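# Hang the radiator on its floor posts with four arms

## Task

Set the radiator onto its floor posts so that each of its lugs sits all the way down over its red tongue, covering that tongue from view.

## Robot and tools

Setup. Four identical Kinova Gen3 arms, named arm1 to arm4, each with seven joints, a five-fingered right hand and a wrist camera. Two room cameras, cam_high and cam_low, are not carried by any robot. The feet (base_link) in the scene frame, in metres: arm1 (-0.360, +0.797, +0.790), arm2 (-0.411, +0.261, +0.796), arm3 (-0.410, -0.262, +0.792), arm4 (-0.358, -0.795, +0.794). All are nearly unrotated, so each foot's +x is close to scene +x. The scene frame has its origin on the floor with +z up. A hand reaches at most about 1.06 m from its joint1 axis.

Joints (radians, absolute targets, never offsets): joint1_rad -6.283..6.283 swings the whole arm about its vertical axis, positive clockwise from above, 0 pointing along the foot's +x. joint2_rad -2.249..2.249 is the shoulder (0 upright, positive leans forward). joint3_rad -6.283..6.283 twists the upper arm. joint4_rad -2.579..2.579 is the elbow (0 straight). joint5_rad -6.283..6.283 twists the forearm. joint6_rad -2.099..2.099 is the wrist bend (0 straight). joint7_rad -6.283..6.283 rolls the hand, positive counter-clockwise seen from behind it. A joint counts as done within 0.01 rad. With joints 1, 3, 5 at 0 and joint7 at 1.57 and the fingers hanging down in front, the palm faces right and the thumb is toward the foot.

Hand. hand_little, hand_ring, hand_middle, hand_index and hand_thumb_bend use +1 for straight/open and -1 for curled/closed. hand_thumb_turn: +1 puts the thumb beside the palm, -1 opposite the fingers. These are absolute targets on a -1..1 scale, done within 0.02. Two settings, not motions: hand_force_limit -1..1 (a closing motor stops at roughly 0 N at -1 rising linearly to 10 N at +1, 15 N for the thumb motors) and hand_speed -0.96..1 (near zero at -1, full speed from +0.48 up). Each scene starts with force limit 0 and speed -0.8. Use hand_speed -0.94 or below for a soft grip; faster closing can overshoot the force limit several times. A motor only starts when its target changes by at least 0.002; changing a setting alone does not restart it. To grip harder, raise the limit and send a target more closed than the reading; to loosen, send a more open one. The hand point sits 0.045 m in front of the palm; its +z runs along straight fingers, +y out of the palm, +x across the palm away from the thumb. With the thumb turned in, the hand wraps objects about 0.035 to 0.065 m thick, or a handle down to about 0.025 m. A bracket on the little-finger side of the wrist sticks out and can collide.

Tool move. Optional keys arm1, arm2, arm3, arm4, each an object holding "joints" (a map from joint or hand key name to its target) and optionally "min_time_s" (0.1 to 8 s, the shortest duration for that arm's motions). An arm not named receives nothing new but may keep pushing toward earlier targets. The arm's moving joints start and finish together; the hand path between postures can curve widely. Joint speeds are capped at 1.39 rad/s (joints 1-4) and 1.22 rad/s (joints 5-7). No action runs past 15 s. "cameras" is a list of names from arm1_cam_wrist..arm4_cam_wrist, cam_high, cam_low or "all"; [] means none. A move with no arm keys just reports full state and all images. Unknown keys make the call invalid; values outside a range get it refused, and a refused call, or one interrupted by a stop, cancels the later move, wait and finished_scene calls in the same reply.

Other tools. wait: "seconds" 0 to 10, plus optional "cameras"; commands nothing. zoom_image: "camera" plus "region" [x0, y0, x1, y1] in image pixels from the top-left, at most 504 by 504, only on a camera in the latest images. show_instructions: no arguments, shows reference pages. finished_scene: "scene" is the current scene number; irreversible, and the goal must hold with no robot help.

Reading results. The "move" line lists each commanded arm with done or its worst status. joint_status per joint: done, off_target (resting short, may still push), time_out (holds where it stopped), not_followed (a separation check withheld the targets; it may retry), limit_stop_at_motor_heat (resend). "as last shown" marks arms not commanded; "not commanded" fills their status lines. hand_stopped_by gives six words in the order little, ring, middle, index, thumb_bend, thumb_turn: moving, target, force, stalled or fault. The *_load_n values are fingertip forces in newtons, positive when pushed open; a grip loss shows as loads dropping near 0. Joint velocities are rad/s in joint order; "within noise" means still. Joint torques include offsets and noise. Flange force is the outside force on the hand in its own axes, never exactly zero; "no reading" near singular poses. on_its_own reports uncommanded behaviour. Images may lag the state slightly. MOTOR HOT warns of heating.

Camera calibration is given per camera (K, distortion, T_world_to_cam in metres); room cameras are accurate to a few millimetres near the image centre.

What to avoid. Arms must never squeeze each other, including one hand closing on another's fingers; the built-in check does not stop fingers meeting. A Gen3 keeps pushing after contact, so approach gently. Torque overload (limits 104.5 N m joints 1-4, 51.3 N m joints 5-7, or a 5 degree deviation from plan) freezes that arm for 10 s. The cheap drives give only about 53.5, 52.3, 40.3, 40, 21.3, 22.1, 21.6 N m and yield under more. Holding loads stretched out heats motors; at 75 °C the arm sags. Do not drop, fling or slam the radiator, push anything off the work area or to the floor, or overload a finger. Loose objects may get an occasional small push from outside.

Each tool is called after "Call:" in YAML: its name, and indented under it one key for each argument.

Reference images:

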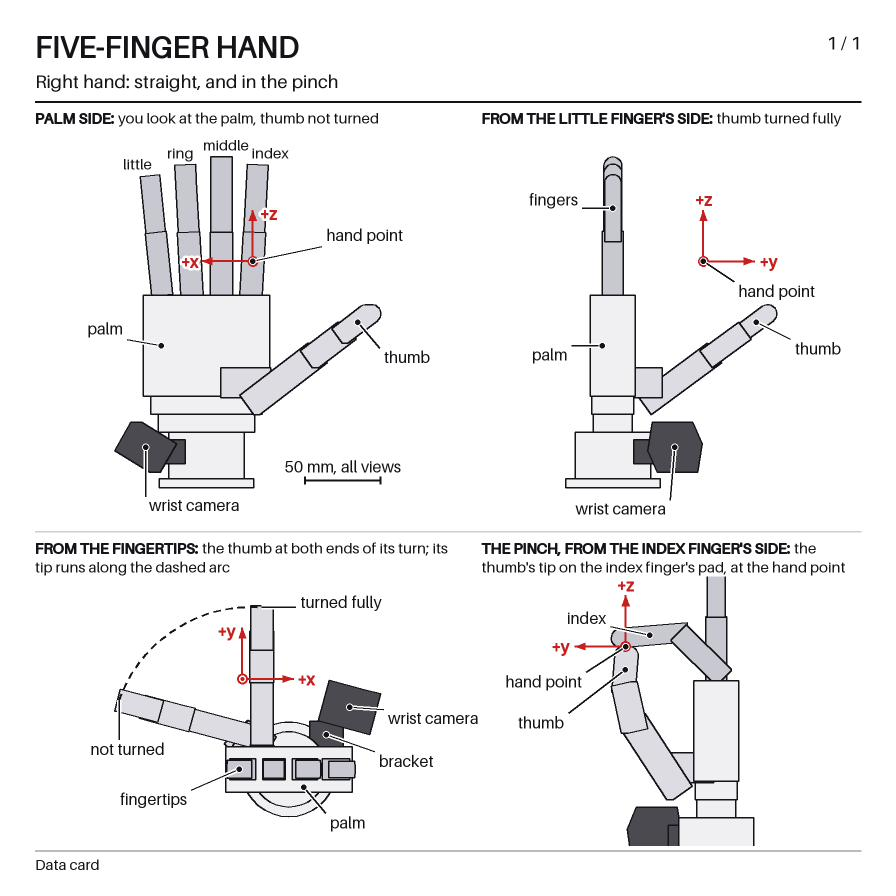

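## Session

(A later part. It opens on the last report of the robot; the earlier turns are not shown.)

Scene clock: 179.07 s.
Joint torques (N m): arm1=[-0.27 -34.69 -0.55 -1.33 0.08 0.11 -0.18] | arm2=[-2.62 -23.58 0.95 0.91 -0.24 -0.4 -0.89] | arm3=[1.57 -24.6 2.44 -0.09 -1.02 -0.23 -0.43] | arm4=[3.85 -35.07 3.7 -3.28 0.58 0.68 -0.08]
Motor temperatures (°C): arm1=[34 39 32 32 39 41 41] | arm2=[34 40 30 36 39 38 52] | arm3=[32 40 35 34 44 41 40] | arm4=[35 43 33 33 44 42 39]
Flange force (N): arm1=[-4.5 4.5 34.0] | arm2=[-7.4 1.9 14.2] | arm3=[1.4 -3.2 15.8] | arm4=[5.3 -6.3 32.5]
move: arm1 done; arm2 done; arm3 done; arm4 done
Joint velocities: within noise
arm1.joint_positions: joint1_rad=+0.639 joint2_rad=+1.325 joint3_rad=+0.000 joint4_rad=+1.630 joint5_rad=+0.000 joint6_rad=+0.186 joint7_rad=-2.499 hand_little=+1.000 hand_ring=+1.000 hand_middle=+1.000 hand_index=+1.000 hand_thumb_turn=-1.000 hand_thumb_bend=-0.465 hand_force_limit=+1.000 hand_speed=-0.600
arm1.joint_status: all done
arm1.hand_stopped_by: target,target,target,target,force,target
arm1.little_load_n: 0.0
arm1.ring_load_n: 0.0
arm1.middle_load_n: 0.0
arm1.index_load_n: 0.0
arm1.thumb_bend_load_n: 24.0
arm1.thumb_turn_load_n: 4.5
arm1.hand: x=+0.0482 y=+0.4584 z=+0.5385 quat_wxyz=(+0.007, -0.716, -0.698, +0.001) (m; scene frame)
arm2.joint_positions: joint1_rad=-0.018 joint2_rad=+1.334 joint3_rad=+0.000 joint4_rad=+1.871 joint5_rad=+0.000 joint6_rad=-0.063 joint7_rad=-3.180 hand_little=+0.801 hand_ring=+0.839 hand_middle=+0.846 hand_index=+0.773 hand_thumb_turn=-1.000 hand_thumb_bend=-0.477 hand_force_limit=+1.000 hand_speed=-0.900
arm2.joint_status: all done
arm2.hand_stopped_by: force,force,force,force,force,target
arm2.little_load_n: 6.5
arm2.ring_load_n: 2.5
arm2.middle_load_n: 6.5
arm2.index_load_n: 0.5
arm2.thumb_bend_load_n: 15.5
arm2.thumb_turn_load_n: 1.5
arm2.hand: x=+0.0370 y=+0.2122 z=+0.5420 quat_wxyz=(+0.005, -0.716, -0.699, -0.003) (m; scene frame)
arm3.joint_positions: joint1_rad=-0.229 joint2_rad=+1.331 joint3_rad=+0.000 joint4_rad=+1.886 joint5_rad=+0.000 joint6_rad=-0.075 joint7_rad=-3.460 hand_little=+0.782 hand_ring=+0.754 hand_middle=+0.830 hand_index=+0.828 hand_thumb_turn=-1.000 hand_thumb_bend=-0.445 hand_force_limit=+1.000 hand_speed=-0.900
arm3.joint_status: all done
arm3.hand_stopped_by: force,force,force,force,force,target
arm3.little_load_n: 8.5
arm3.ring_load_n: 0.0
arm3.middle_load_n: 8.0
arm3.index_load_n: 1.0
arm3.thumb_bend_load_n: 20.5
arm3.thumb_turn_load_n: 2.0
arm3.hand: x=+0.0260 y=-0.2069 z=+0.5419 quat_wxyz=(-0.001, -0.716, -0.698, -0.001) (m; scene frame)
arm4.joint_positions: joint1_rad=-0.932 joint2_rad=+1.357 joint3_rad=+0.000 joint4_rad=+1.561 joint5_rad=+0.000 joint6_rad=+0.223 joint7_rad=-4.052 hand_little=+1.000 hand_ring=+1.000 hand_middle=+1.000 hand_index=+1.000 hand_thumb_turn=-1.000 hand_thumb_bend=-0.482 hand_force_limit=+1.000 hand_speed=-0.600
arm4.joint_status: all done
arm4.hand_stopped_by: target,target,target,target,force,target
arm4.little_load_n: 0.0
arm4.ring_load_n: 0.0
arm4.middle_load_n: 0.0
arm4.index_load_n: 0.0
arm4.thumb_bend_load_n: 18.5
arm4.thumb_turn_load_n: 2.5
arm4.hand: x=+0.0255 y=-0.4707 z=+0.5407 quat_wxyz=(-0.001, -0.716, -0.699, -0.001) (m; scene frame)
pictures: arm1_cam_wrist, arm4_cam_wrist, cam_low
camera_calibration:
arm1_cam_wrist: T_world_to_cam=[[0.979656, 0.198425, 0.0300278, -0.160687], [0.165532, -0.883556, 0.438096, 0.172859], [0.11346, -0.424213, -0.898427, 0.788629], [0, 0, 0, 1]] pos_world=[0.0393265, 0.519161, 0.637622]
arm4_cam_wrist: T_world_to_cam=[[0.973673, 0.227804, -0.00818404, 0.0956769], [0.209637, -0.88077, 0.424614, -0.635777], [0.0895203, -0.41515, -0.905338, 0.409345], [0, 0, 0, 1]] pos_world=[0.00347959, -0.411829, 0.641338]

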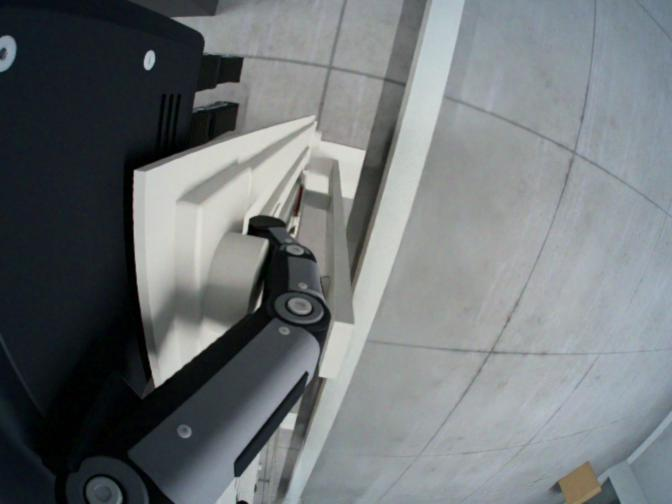

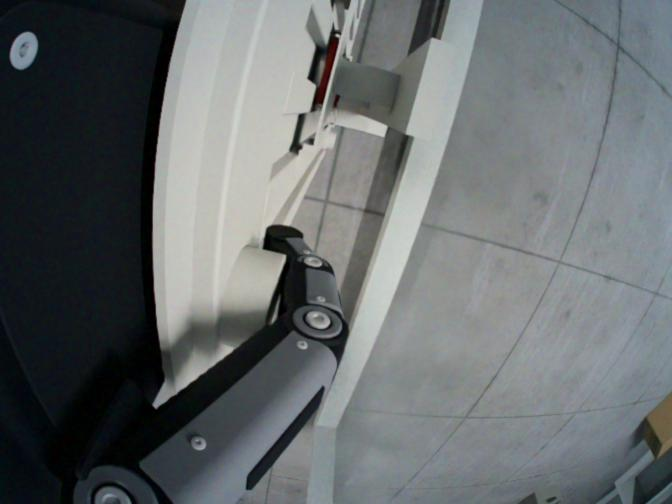

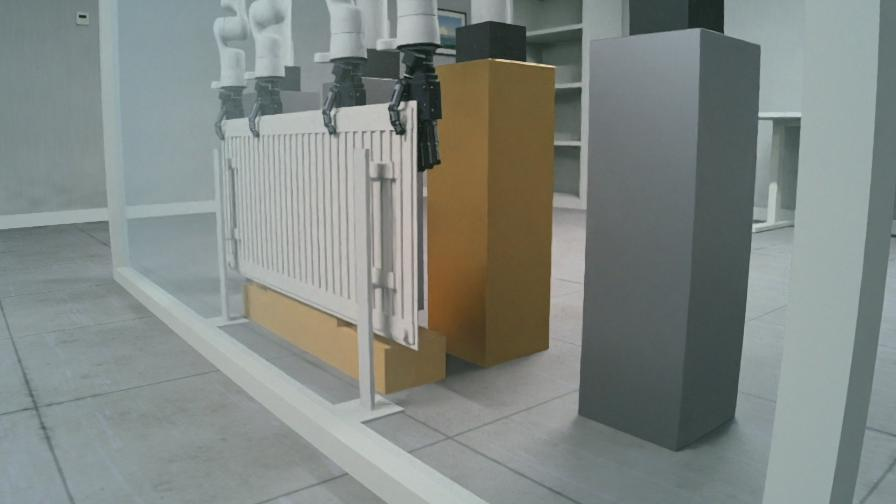

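Call:
move:
  arm1: {"joints":{"joint2_rad":1.33688,"joint4_rad":1.62229,"joint6_rad":0.18242},"min_time_s":1.8}
  arm2: {"joints":{"joint2_rad":1.3463,"joint4_rad":1.86273,"joint6_rad":-0.06744},"min_time_s":1.8}
  arm3: {"joints":{"joint2_rad":1.34309,"joint4_rad":1.87743,"joint6_rad":-0.07893},"min_time_s":1.8}
  arm4: {"joints":{"joint2_rad":1.36904,"joint4_rad":1.55314,"joint6_rad":0.21941},"min_time_s":1.8}
  cameras: ["cam_low"]

Call:
zoom_image:
  camera: "cam_low"
  region: [360, 150, 400, 190]

Call:
zoom_image:
  camera: "cam_low"
  region: [218, 145, 248, 185]

Scene clock: 181.63 s.
Joint torques (N m): arm1=[0.21 -17.66 -0.18 -4.49 0.15 -1.81 -0.23] | arm2=[-1.84 -10.79 1.58 0.89 -0.38 0.12 -1.04] | arm3=[0.99 -18.28 1.23 -0.34 -0.87 0.01 -0.33] | arm4=[1.88 -16.78 -0.18 -1.46 0.05 0.45 -0.16]
Motor temperatures (°C): arm1=[34 39 32 32 39 41 41] | arm2=[34 40 30 36 39 38 52] | arm3=[32 40 35 34 44 41 40] | arm4=[35 43 33 33 44 42 39]
Flange force (N): arm1=[4.4 -4.8 -12.4] | arm2=[-5.7 2.0 -17.2] | arm3=[0.1 -3.3 -0.3] | arm4=[0.8 -4.5 -7.2]
move: arm1 done; arm2 done; arm3 done; arm4 done
Joint velocities: within noise
arm1.joint_positions: joint1_rad=+0.639 joint2_rad=+1.337 joint3_rad=+0.000 joint4_rad=+1.622 joint5_rad=+0.000 joint6_rad=+0.182 joint7_rad=-2.499 hand_little=+1.000 hand_ring=+1.000 hand_middle=+1.000 hand_index=+1.000 hand_thumb_turn=-1.000 hand_thumb_bend=-0.465 hand_force_limit=+1.000 hand_speed=-0.600
arm1.joint_status: all done
arm1.hand_stopped_by: target,target,target,target,force,target
arm1.little_load_n: 0.0
arm1.ring_load_n: 0.0
arm1.middle_load_n: 0.0
arm1.index_load_n: 0.0
arm1.thumb_bend_load_n: 16.5
arm1.thumb_turn_load_n: 2.0
arm1.hand: x=+0.0480 y=+0.4585 z=+0.5336 quat_wxyz=(+0.007, -0.716, -0.698, +0.001) (m; scene frame)
arm2.joint_positions: joint1_rad=-0.018 joint2_rad=+1.346 joint3_rad=+0.000 joint4_rad=+1.863 joint5_rad=+0.000 joint6_rad=-0.067 joint7_rad=-3.180 hand_little=+0.801 hand_ring=+0.839 hand_middle=+0.846 hand_index=+0.773 hand_thumb_turn=-1.000 hand_thumb_bend=-0.477 hand_force_limit=+1.000 hand_speed=-0.900
arm2.joint_status: all done
arm2.hand_stopped_by: force,force,force,force,force,target
arm2.little_load_n: 6.0
arm2.ring_load_n: 2.5
arm2.middle_load_n: 6.5
arm2.index_load_n: 1.0
arm2.thumb_bend_load_n: 15.5
arm2.thumb_turn_load_n: 2.0
arm2.hand: x=+0.0369 y=+0.2122 z=+0.5370 quat_wxyz=(+0.005, -0.716, -0.699, -0.003) (m; scene frame)
arm3.joint_positions: joint1_rad=-0.229 joint2_rad=+1.343 joint3_rad=+0.000 joint4_rad=+1.877 joint5_rad=+0.000 joint6_rad=-0.079 joint7_rad=-3.460 hand_little=+0.782 hand_ring=+0.754 hand_middle=+0.830 hand_index=+0.828 hand_thumb_turn=-1.000 hand_thumb_bend=-0.445 hand_force_limit=+1.000 hand_speed=-0.900
arm3.joint_status: all done
arm3.hand_stopped_by: force,force,force,force,force,target
arm3.little_load_n: 4.5
arm3.ring_load_n: 0.0
arm3.middle_load_n: 4.0
arm3.index_load_n: 0.0
arm3.thumb_bend_load_n: 12.5
arm3.thumb_turn_load_n: 1.5
arm3.hand: x=+0.0259 y=-0.2069 z=+0.5368 quat_wxyz=(-0.001, -0.716, -0.698, -0.001) (m; scene frame)
arm4.joint_positions: joint1_rad=-0.932 joint2_rad=+1.369 joint3_rad=+0.000 joint4_rad=+1.553 joint5_rad=+0.000 joint6_rad=+0.219 joint7_rad=-4.052 hand_little=+1.000 hand_ring=+1.000 hand_middle=+1.000 hand_index=+1.000 hand_thumb_turn=-1.000 hand_thumb_bend=-0.482 hand_force_limit=+1.000 hand_speed=-0.600
arm4.joint_status: all done
arm4.hand_stopped_by: target,target,target,target,force,target
arm4.little_load_n: 0.0
arm4.ring_load_n: 0.0
arm4.middle_load_n: 0.0
arm4.index_load_n: 0.0
arm4.thumb_bend_load_n: 12.5
arm4.thumb_turn_load_n: 2.0
arm4.hand: x=+0.0254 y=-0.4709 z=+0.5356 quat_wxyz=(-0.001, -0.716, -0.699, -0.001) (m; scene frame)
pictures: cam_low

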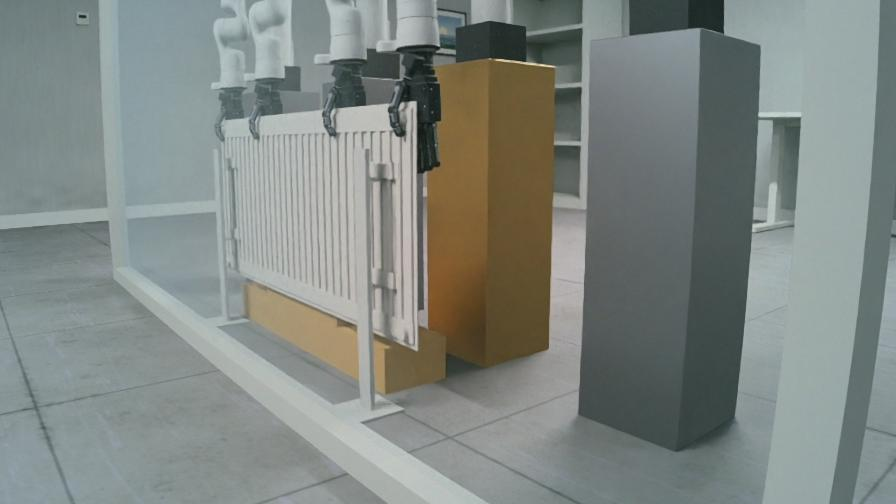

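Scaled by 12.600 from the camera's 896x504 image, which has a finer 1280x720 frame.

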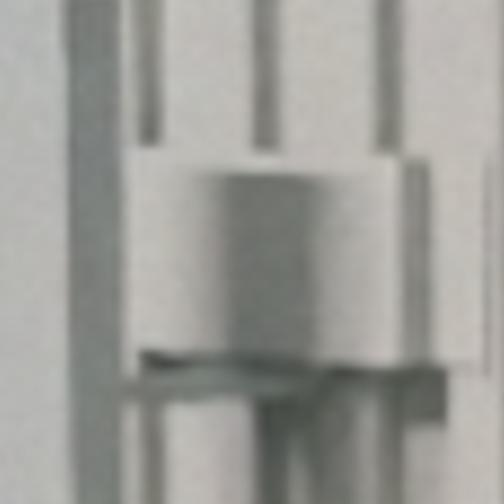

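Scaled by 12.600 from the camera's 896x504 image, which has a finer 1280x720 frame.

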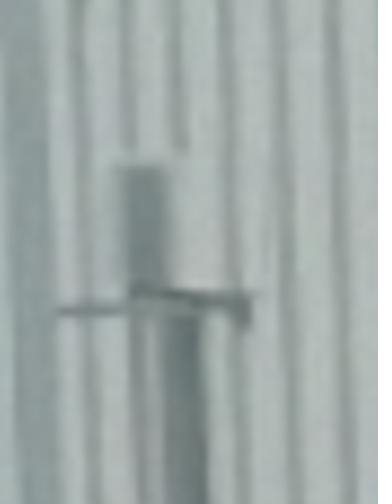

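Call:
move:
  arm1: {"joints":{"hand_thumb_bend":0.5,"hand_speed":-0.5}}
  arm2: {"joints":{"hand_thumb_bend":0.5,"hand_speed":-0.5,"hand_index":1.0,"hand_middle":1.0,"hand_ring":1.0,"hand_little":1.0}}
  arm3: {"joints":{"hand_thumb_bend":0.5,"hand_speed":-0.5,"hand_index":1.0,"hand_middle":1.0,"hand_ring":1.0,"hand_little":1.0}}
  arm4: {"joints":{"hand_thumb_bend":0.5,"hand_speed":-0.5}}
  cameras: ["cam_low","arm1_cam_wrist"]

Call:
zoom_image:
  camera: "cam_low"
  region: [360, 150, 400, 190]

Call:
zoom_image:
  camera: "cam_low"
  region: [205, 140, 255, 260]

Call:
zoom_image:
  camera: "cam_low"
  region: [360, 255, 410, 305]

Scene clock: 184.30 s.
Joint torques (N m): arm1=[0.09 -21.52 -0.55 -2.34 0.16 -0.92 -0.12] | arm2=[-2.32 -19.47 1.96 -0.44 0.11 -0.49 -0.52] | arm3=[0.87 -19.26 1.17 -0.04 -0.64 0.32 -0.11] | arm4=[1.45 -20.36 0.07 -1.86 0.31 0.3 0.04]
Motor temperatures (°C): arm1=[34 39 32 32 39 41 41] | arm2=[34 40 30 36 39 38 52] | arm3=[32 40 35 34 44 41 40] | arm4=[35 43 33 33 44 42 39]
Flange force (N): arm1=[0.2 0.2 0.7] | arm2=[-5.5 -1.6 1.5] | arm3=[0.3 -3.6 2.9] | arm4=[1.2 -3.6 0.4]
move: arm1 done; arm2 done; arm3 done; arm4 done
Joint velocities: within noise
arm1.joint_positions: joint1_rad=+0.639 joint2_rad=+1.337 joint3_rad=+0.000 joint4_rad=+1.622 joint5_rad=+0.000 joint6_rad=+0.182 joint7_rad=-2.499 hand_little=+1.000 hand_ring=+1.000 hand_middle=+1.000 hand_index=+1.000 hand_thumb_turn=-1.000 hand_thumb_bend=+0.500 hand_force_limit=+1.000 hand_speed=-0.500
arm1.joint_status: all done
arm1.hand_stopped_by: target,target,target,target,target,target
arm1.little_load_n: 0.0
arm1.ring_load_n: 0.0
arm1.middle_load_n: 0.0
arm1.index_load_n: 0.0
arm1.thumb_bend_load_n: 0.0
arm1.thumb_turn_load_n: 0.0
arm1.hand: x=+0.0480 y=+0.4585 z=+0.5336 quat_wxyz=(+0.007, -0.716, -0.698, +0.001) (m; scene frame)
arm2.joint_positions: joint1_rad=-0.018 joint2_rad=+1.346 joint3_rad=+0.000 joint4_rad=+1.863 joint5_rad=+0.000 joint6_rad=-0.067 joint7_rad=-3.180 hand_little=+1.000 hand_ring=+1.000 hand_middle=+1.000 hand_index=+1.000 hand_thumb_turn=-1.000 hand_thumb_bend=+0.500 hand_force_limit=+1.000 hand_speed=-0.500
arm2.joint_status: all done
arm2.hand_stopped_by: target,target,target,target,target,target
arm2.little_load_n: 0.0
arm2.ring_load_n: 0.0
arm2.middle_load_n: 0.0
arm2.index_load_n: 0.0
arm2.thumb_bend_load_n: 0.0
arm2.thumb_turn_load_n: 0.0
arm2.hand: x=+0.0369 y=+0.2122 z=+0.5370 quat_wxyz=(+0.005, -0.716, -0.699, -0.003) (m; scene frame)
arm3.joint_positions: joint1_rad=-0.229 joint2_rad=+1.343 joint3_rad=+0.000 joint4_rad=+1.877 joint5_rad=+0.000 joint6_rad=-0.079 joint7_rad=-3.460 hand_little=+1.000 hand_ring=+1.000 hand_middle=+1.000 hand_index=+1.000 hand_thumb_turn=-1.000 hand_thumb_bend=+0.500 hand_force_limit=+1.000 hand_speed=-0.500
arm3.joint_status: all done
arm3.hand_stopped_by: target,target,target,target,target,target
arm3.little_load_n: 0.0
arm3.ring_load_n: 0.0
arm3.middle_load_n: 0.0
arm3.index_load_n: 0.0
arm3.thumb_bend_load_n: -0.5
arm3.thumb_turn_load_n: 0.0
arm3.hand: x=+0.0259 y=-0.2069 z=+0.5368 quat_wxyz=(-0.001, -0.716, -0.698, -0.001) (m; scene frame)
arm4.joint_positions: joint1_rad=-0.932 joint2_rad=+1.369 joint3_rad=+0.000 joint4_rad=+1.553 joint5_rad=+0.000 joint6_rad=+0.219 joint7_rad=-4.052 hand_little=+1.000 hand_ring=+1.000 hand_middle=+1.000 hand_index=+1.000 hand_thumb_turn=-1.000 hand_thumb_bend=+0.500 hand_force_limit=+1.000 hand_speed=-0.500
arm4.joint_status: all done
arm4.hand_stopped_by: target,target,target,target,target,target
arm4.little_load_n: 0.0
arm4.ring_load_n: 0.0
arm4.middle_load_n: 0.0
arm4.index_load_n: 0.0
arm4.thumb_bend_load_n: 0.0
arm4.thumb_turn_load_n: 0.0
arm4.hand: x=+0.0254 y=-0.4709 z=+0.5356 quat_wxyz=(-0.001, -0.716, -0.699, -0.001) (m; scene frame)
pictures: arm1_cam_wrist, cam_low
camera_calibration:
arm1_cam_wrist: T_world_to_cam=[[0.979669, 0.198371, 0.0299645, -0.160391], [0.165527, -0.883623, 0.437962, 0.175274], [0.113356, -0.424098, -0.898494, 0.784178], [0, 0, 0, 1]] pos_world=[0.0392267, 0.519261, 0.632622]

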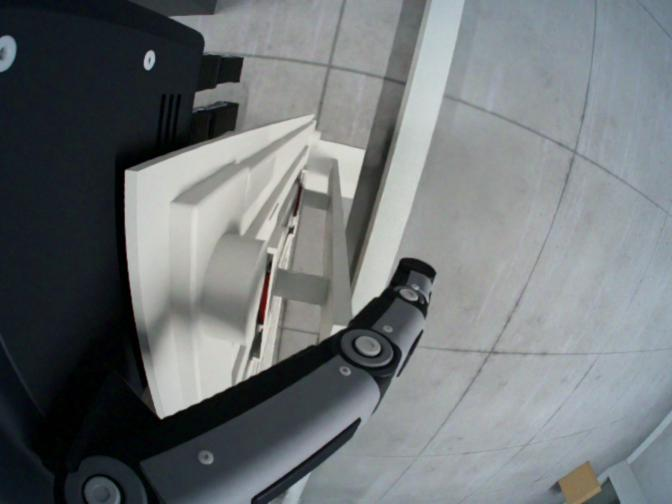

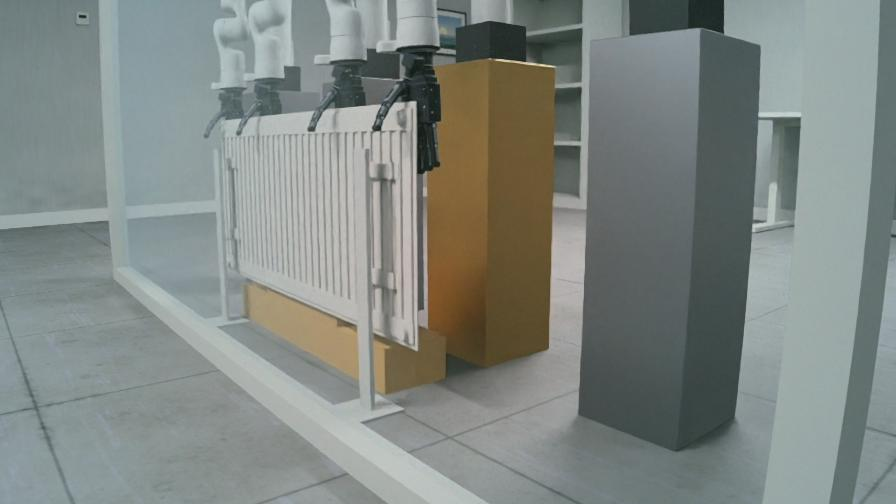

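Scaled by 12.600 from the camera's 896x504 image, which has a finer 1280x720 frame.

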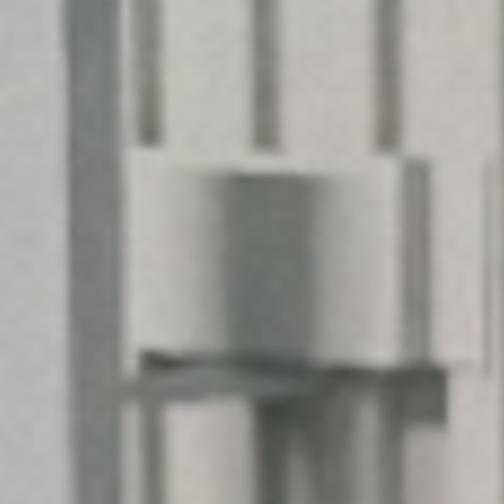

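Scaled by 4.200 from the camera's 896x504 image, which has a finer 1280x720 frame.

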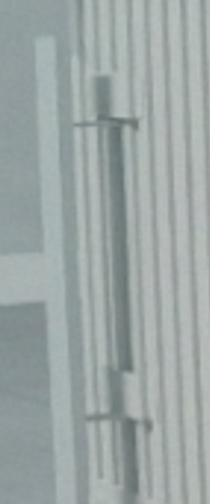

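Scaled by 10.080 from the camera's 896x504 image, which has a finer 1280x720 frame.

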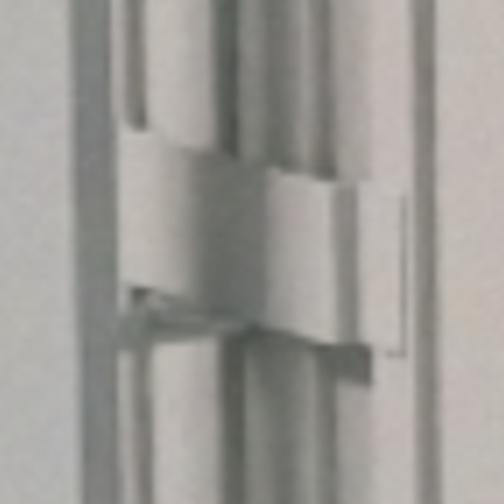

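Call:
move:
  arm1: {"joints":{"joint1_rad":0.64753,"joint2_rad":1.31172,"joint4_rad":1.65327,"joint6_rad":0.1766,"joint7_rad":-2.49056},"min_time_s":1.5}
  arm2: {"joints":{"joint1_rad":-0.01809,"joint2_rad":1.32246,"joint4_rad":1.89779,"joint6_rad":-0.07866,"joint7_rad":-3.18018},"min_time_s":1.5}
  arm3: {"joints":{"joint1_rad":-0.23404,"joint2_rad":1.31924,"joint4_rad":1.9119,"joint6_rad":-0.08955,"joint7_rad":-3.46413},"min_time_s":1.5}
  arm4: {"joints":{"joint1_rad":-0.94142,"joint2_rad":1.34374,"joint4_rad":1.58369,"joint6_rad":0.21416,"joint7_rad":-4.06151},"min_time_s":1.5}

Call:
move:
  arm1: {"joints":{"joint2_rad":1.03157,"joint4_rad":1.78323,"joint6_rad":0.32679},"min_time_s":4}
  arm2: {"joints":{"joint2_rad":1.0115,"joint4_rad":2.04564,"joint6_rad":0.08445},"min_time_s":4}
  arm3: {"joints":{"joint2_rad":1.00644,"joint4_rad":2.05904,"joint6_rad":0.07611},"min_time_s":4}
  arm4: {"joints":{"joint2_rad":1.06807,"joint4_rad":1.72252,"joint6_rad":0.351},"min_time_s":4}
  cameras: ["cam_low","cam_high","arm1_cam_wrist","arm4_cam_wrist"]

Call:
zoom_image:
  camera: "cam_low"
  region: [205, 140, 255, 260]

Call:
zoom_image:
  camera: "cam_low"
  region: [350, 140, 430, 310]

Scene clock: 187.97 s.
Joint torques (N m): arm1=[0.87 -19.73 0.36 -0.18 0.22 0.03 -0.15] | arm2=[-2.23 -18.38 1.94 0.45 0.06 -0.07 -0.59] | arm3=[0.82 -19.07 1.18 0.04 -0.61 0.35 -0.11] | arm4=[1.44 -20.22 0.07 -1.83 0.3 0.31 0.04]
Motor temperatures (°C): arm1=[34 39 32 32 39 41 41] | arm2=[34 40 30 36 39 38 52] | arm3=[32 40 35 34 44 41 40] | arm4=[35 43 33 33 44 42 39]
Flange force (N): arm1=[-0.9 4.1 0.9] | arm2=[-5.5 -0.3 1.0] | arm3=[0.2 -3.7 3.0] | arm4=[1.1 -3.6 0.4]
move: arm1 done; arm2 done; arm3 done; arm4 done
Joint velocities: within noise
arm1.joint_positions: joint1_rad=+0.648 joint2_rad=+1.312 joint3_rad=+0.000 joint4_rad=+1.653 joint5_rad=+0.000 joint6_rad=+0.177 joint7_rad=-2.491 hand_little=+1.000 hand_ring=+1.000 hand_middle=+1.000 hand_index=+1.000 hand_thumb_turn=-1.000 hand_thumb_bend=+0.500 hand_force_limit=+1.000 hand_speed=-0.500
arm1.joint_status: all done
arm1.hand_stopped_by: target,target,target,target,target,target
arm1.little_load_n: 0.0
arm1.ring_load_n: 0.0
arm1.middle_load_n: 0.0
arm1.index_load_n: 0.0
arm1.thumb_bend_load_n: 0.0
arm1.thumb_turn_load_n: 0.0
arm1.hand: x=+0.0422 y=+0.4583 z=+0.5436 quat_wxyz=(+0.007, -0.716, -0.698, +0.001) (m; scene frame)
arm2.joint_positions: joint1_rad=-0.018 joint2_rad=+1.322 joint3_rad=+0.000 joint4_rad=+1.898 joint5_rad=+0.000 joint6_rad=-0.079 joint7_rad=-3.180 hand_little=+1.000 hand_ring=+1.000 hand_middle=+1.000 hand_index=+1.000 hand_thumb_turn=-1.000 hand_thumb_bend=+0.500 hand_force_limit=+1.000 hand_speed=-0.500
arm2.joint_status: all done
arm2.hand_stopped_by: target,target,target,target,target,target
arm2.little_load_n: 0.0
arm2.ring_load_n: 0.0
arm2.middle_load_n: 0.0
arm2.index_load_n: 0.0
arm2.thumb_bend_load_n: -0.5
arm2.thumb_turn_load_n: 0.0
arm2.hand: x=+0.0310 y=+0.2121 z=+0.5470 quat_wxyz=(+0.005, -0.716, -0.699, -0.003) (m; scene frame)
arm3.joint_positions: joint1_rad=-0.234 joint2_rad=+1.319 joint3_rad=+0.000 joint4_rad=+1.912 joint5_rad=+0.000 joint6_rad=-0.090 joint7_rad=-3.464 hand_little=+1.000 hand_ring=+1.000 hand_middle=+1.000 hand_index=+1.000 hand_thumb_turn=-1.000 hand_thumb_bend=+0.500 hand_force_limit=+1.000 hand_speed=-0.500
arm3.joint_status: all done
arm3.hand_stopped_by: target,target,target,target,target,target
arm3.little_load_n: 0.0
arm3.ring_load_n: 0.0
arm3.middle_load_n: 0.0
arm3.index_load_n: 0.0
arm3.thumb_bend_load_n: -0.5
arm3.thumb_turn_load_n: 0.0
arm3.hand: x=+0.0200 y=-0.2069 z=+0.5469 quat_wxyz=(-0.001, -0.716, -0.698, -0.001) (m; scene frame)
arm4.joint_positions: joint1_rad=-0.941 joint2_rad=+1.344 joint3_rad=+0.000 joint4_rad=+1.584 joint5_rad=+0.000 joint6_rad=+0.214 joint7_rad=-4.062 hand_little=+1.000 hand_ring=+1.000 hand_middle=+1.000 hand_index=+1.000 hand_thumb_turn=-1.000 hand_thumb_bend=+0.500 hand_force_limit=+1.000 hand_speed=-0.500
arm4.joint_status: all done
arm4.hand_stopped_by: target,target,target,target,target,target
arm4.little_load_n: 0.0
arm4.ring_load_n: 0.0
arm4.middle_load_n: 0.0
arm4.index_load_n: 0.0
arm4.thumb_bend_load_n: 0.0
arm4.thumb_turn_load_n: 0.0
arm4.hand: x=+0.0195 y=-0.4708 z=+0.5457 quat_wxyz=(-0.001, -0.716, -0.699, -0.001) (m; scene frame)
pictures: none

Scene clock: 192.27 s.
Joint torques (N m): arm1=[0.87 -19.02 0.26 -1.44 0.22 -0.01 -0.16] | arm2=[-2.22 -17.53 1.87 -0.93 0.05 -0.12 -0.59] | arm3=[0.86 -18.08 1.1 -1.36 -0.61 0.29 -0.09] | arm4=[1.5 -19.48 0.01 -2.94 0.31 0.29 0.06]
Motor temperatures (°C): arm1=[34 39 32 32 39 41 41] | arm2=[34 40 30 36 39 38 52] | arm3=[32 40 35 34 44 41 40] | arm4=[35 44 33 33 44 42 39]
Flange force (N): arm1=[-0.9 4.0 0.1] | arm2=[-6.4 -0.1 1.4] | arm3=[0.5 -3.3 4.2] | arm4=[1.3 -3.8 0.8]
move: arm1 done; arm2 done; arm3 done; arm4 done
Joint velocities: within noise
arm1.joint_positions: joint1_rad=+0.648 joint2_rad=+1.032 joint3_rad=+0.000 joint4_rad=+1.783 joint5_rad=+0.000 joint6_rad=+0.327 joint7_rad=-2.491 hand_little=+1.000 hand_ring=+1.000 hand_middle=+1.000 hand_index=+1.000 hand_thumb_turn=-1.000 hand_thumb_bend=+0.500 hand_force_limit=+1.000 hand_speed=-0.500
arm1.joint_status: all done
arm1.hand_stopped_by: target,target,target,target,target,target
arm1.little_load_n: 0.0
arm1.ring_load_n: 0.0
arm1.middle_load_n: 0.0
arm1.index_load_n: 0.0
arm1.thumb_bend_load_n: 0.0
arm1.thumb_turn_load_n: 0.0
arm1.hand: x=+0.0435 y=+0.4573 z=+0.6635 quat_wxyz=(+0.007, -0.716, -0.698, +0.001) (m; scene frame)
arm2.joint_positions: joint1_rad=-0.018 joint2_rad=+1.011 joint3_rad=+0.000 joint4_rad=+2.046 joint5_rad=+0.000 joint6_rad=+0.084 joint7_rad=-3.180 hand_little=+1.000 hand_ring=+1.000 hand_middle=+1.000 hand_index=+1.000 hand_thumb_turn=-1.000 hand_thumb_bend=+0.500 hand_force_limit=+1.000 hand_speed=-0.500
arm2.joint_status: all done
arm2.hand_stopped_by: target,target,target,target,target,target
arm2.little_load_n: 0.0
arm2.ring_load_n: 0.0
arm2.middle_load_n: 0.0
arm2.index_load_n: 0.0
arm2.thumb_bend_load_n: 0.0
arm2.thumb_turn_load_n: 0.0
arm2.hand: x=+0.0313 y=+0.2107 z=+0.6670 quat_wxyz=(+0.005, -0.716, -0.699, -0.003) (m; scene frame)
arm3.joint_positions: joint1_rad=-0.234 joint2_rad=+1.006 joint3_rad=+0.000 joint4_rad=+2.059 joint5_rad=+0.000 joint6_rad=+0.076 joint7_rad=-3.464 hand_little=+1.000 hand_ring=+1.000 hand_middle=+1.000 hand_index=+1.000 hand_thumb_turn=-1.000 hand_thumb_bend=+0.500 hand_force_limit=+1.000 hand_speed=-0.500
arm3.joint_status: all done
arm3.hand_stopped_by: target,target,target,target,target,target
arm3.little_load_n: -0.5
arm3.ring_load_n: 0.0
arm3.middle_load_n: 0.0
arm3.index_load_n: 0.0
arm3.thumb_bend_load_n: 0.0
arm3.thumb_turn_load_n: 0.0
arm3.hand: x=+0.0198 y=-0.2068 z=+0.6668 quat_wxyz=(-0.001, -0.716, -0.698, -0.001) (m; scene frame)
arm4.joint_positions: joint1_rad=-0.941 joint2_rad=+1.068 joint3_rad=+0.000 joint4_rad=+1.723 joint5_rad=+0.000 joint6_rad=+0.351 joint7_rad=-4.062 hand_little=+1.000 hand_ring=+1.000 hand_middle=+1.000 hand_index=+1.000 hand_thumb_turn=-1.000 hand_thumb_bend=+0.500 hand_force_limit=+1.000 hand_speed=-0.500
arm4.joint_status: all done
arm4.hand_stopped_by: target,target,target,target,target,target
arm4.little_load_n: 0.0
arm4.ring_load_n: 0.0
arm4.middle_load_n: 0.0
arm4.index_load_n: 0.0
arm4.thumb_bend_load_n: 0.0
arm4.thumb_turn_load_n: 0.0
arm4.hand: x=+0.0192 y=-0.4708 z=+0.6656 quat_wxyz=(-0.001, -0.716, -0.699, -0.001) (m; scene frame)
pictures: arm1_cam_wrist, arm4_cam_wrist, cam_high, cam_low
camera_calibration:
arm1_cam_wrist: T_world_to_cam=[[0.979669, 0.198371, 0.0299645, -0.15964], [0.165527, -0.883623, 0.437962, 0.118023], [0.113356, -0.424098, -0.898494, 0.900983], [0, 0, 0, 1]] pos_world=[0.0347267, 0.518061, 0.762622]
arm4_cam_wrist: T_world_to_cam=[[0.973675, 0.227794, -0.00820409, 0.102846], [0.209629, -0.880733, 0.424694, -0.687579], [0.0895172, -0.415233, -0.9053, 0.523013], [0, 0, 0, 1]] pos_world=[-0.00282042, -0.411829, 0.766338]

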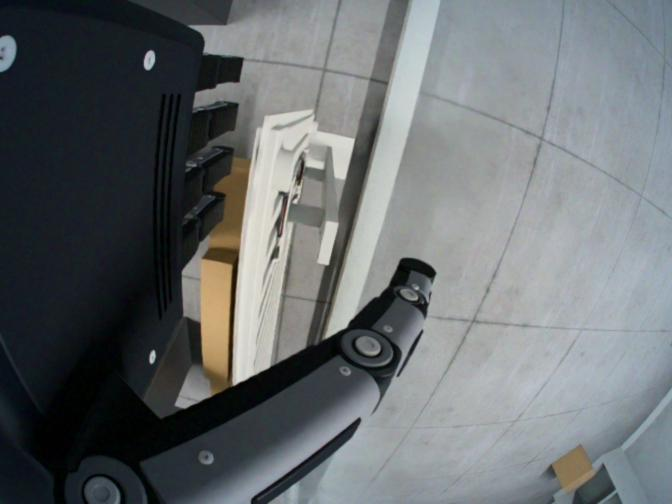

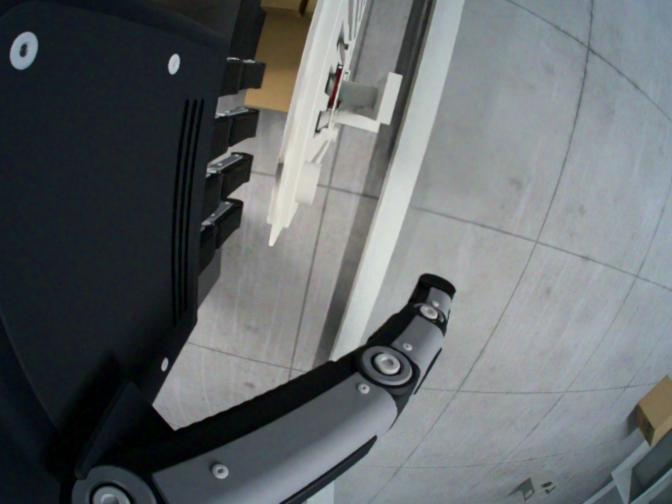

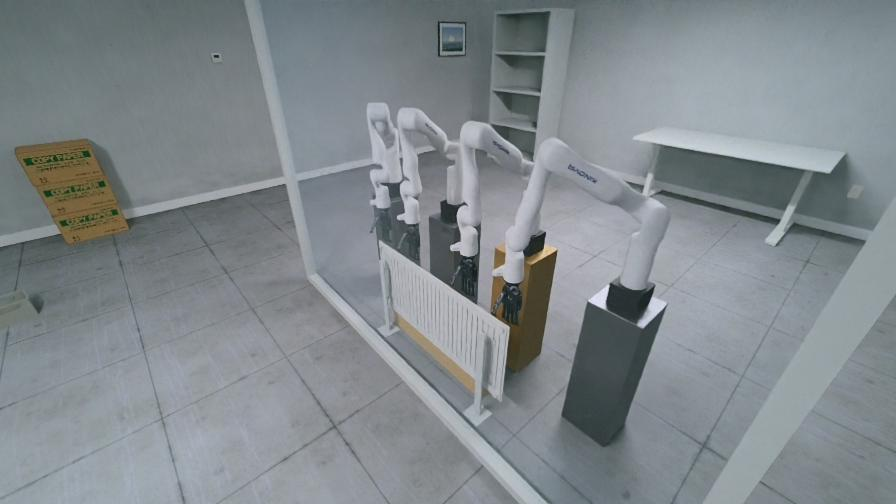

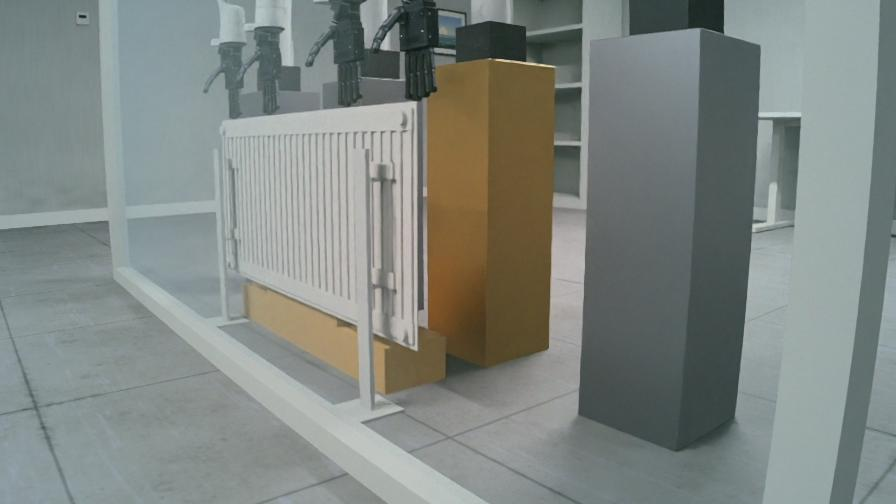

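Scaled by 4.200 from the camera's 896x504 image, which has a finer 1280x720 frame.

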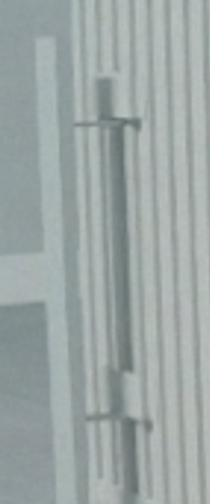

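Scaled by 2.965 from the camera's 896x504 image, which has a finer 1280x720 frame.

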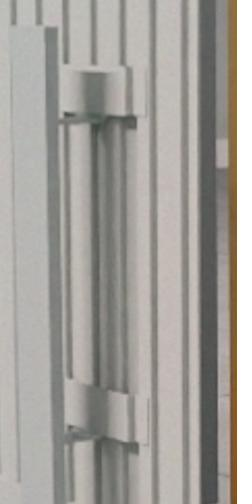

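Call:
finished_scene:
  scene: 2

The scene is finished: the task was done.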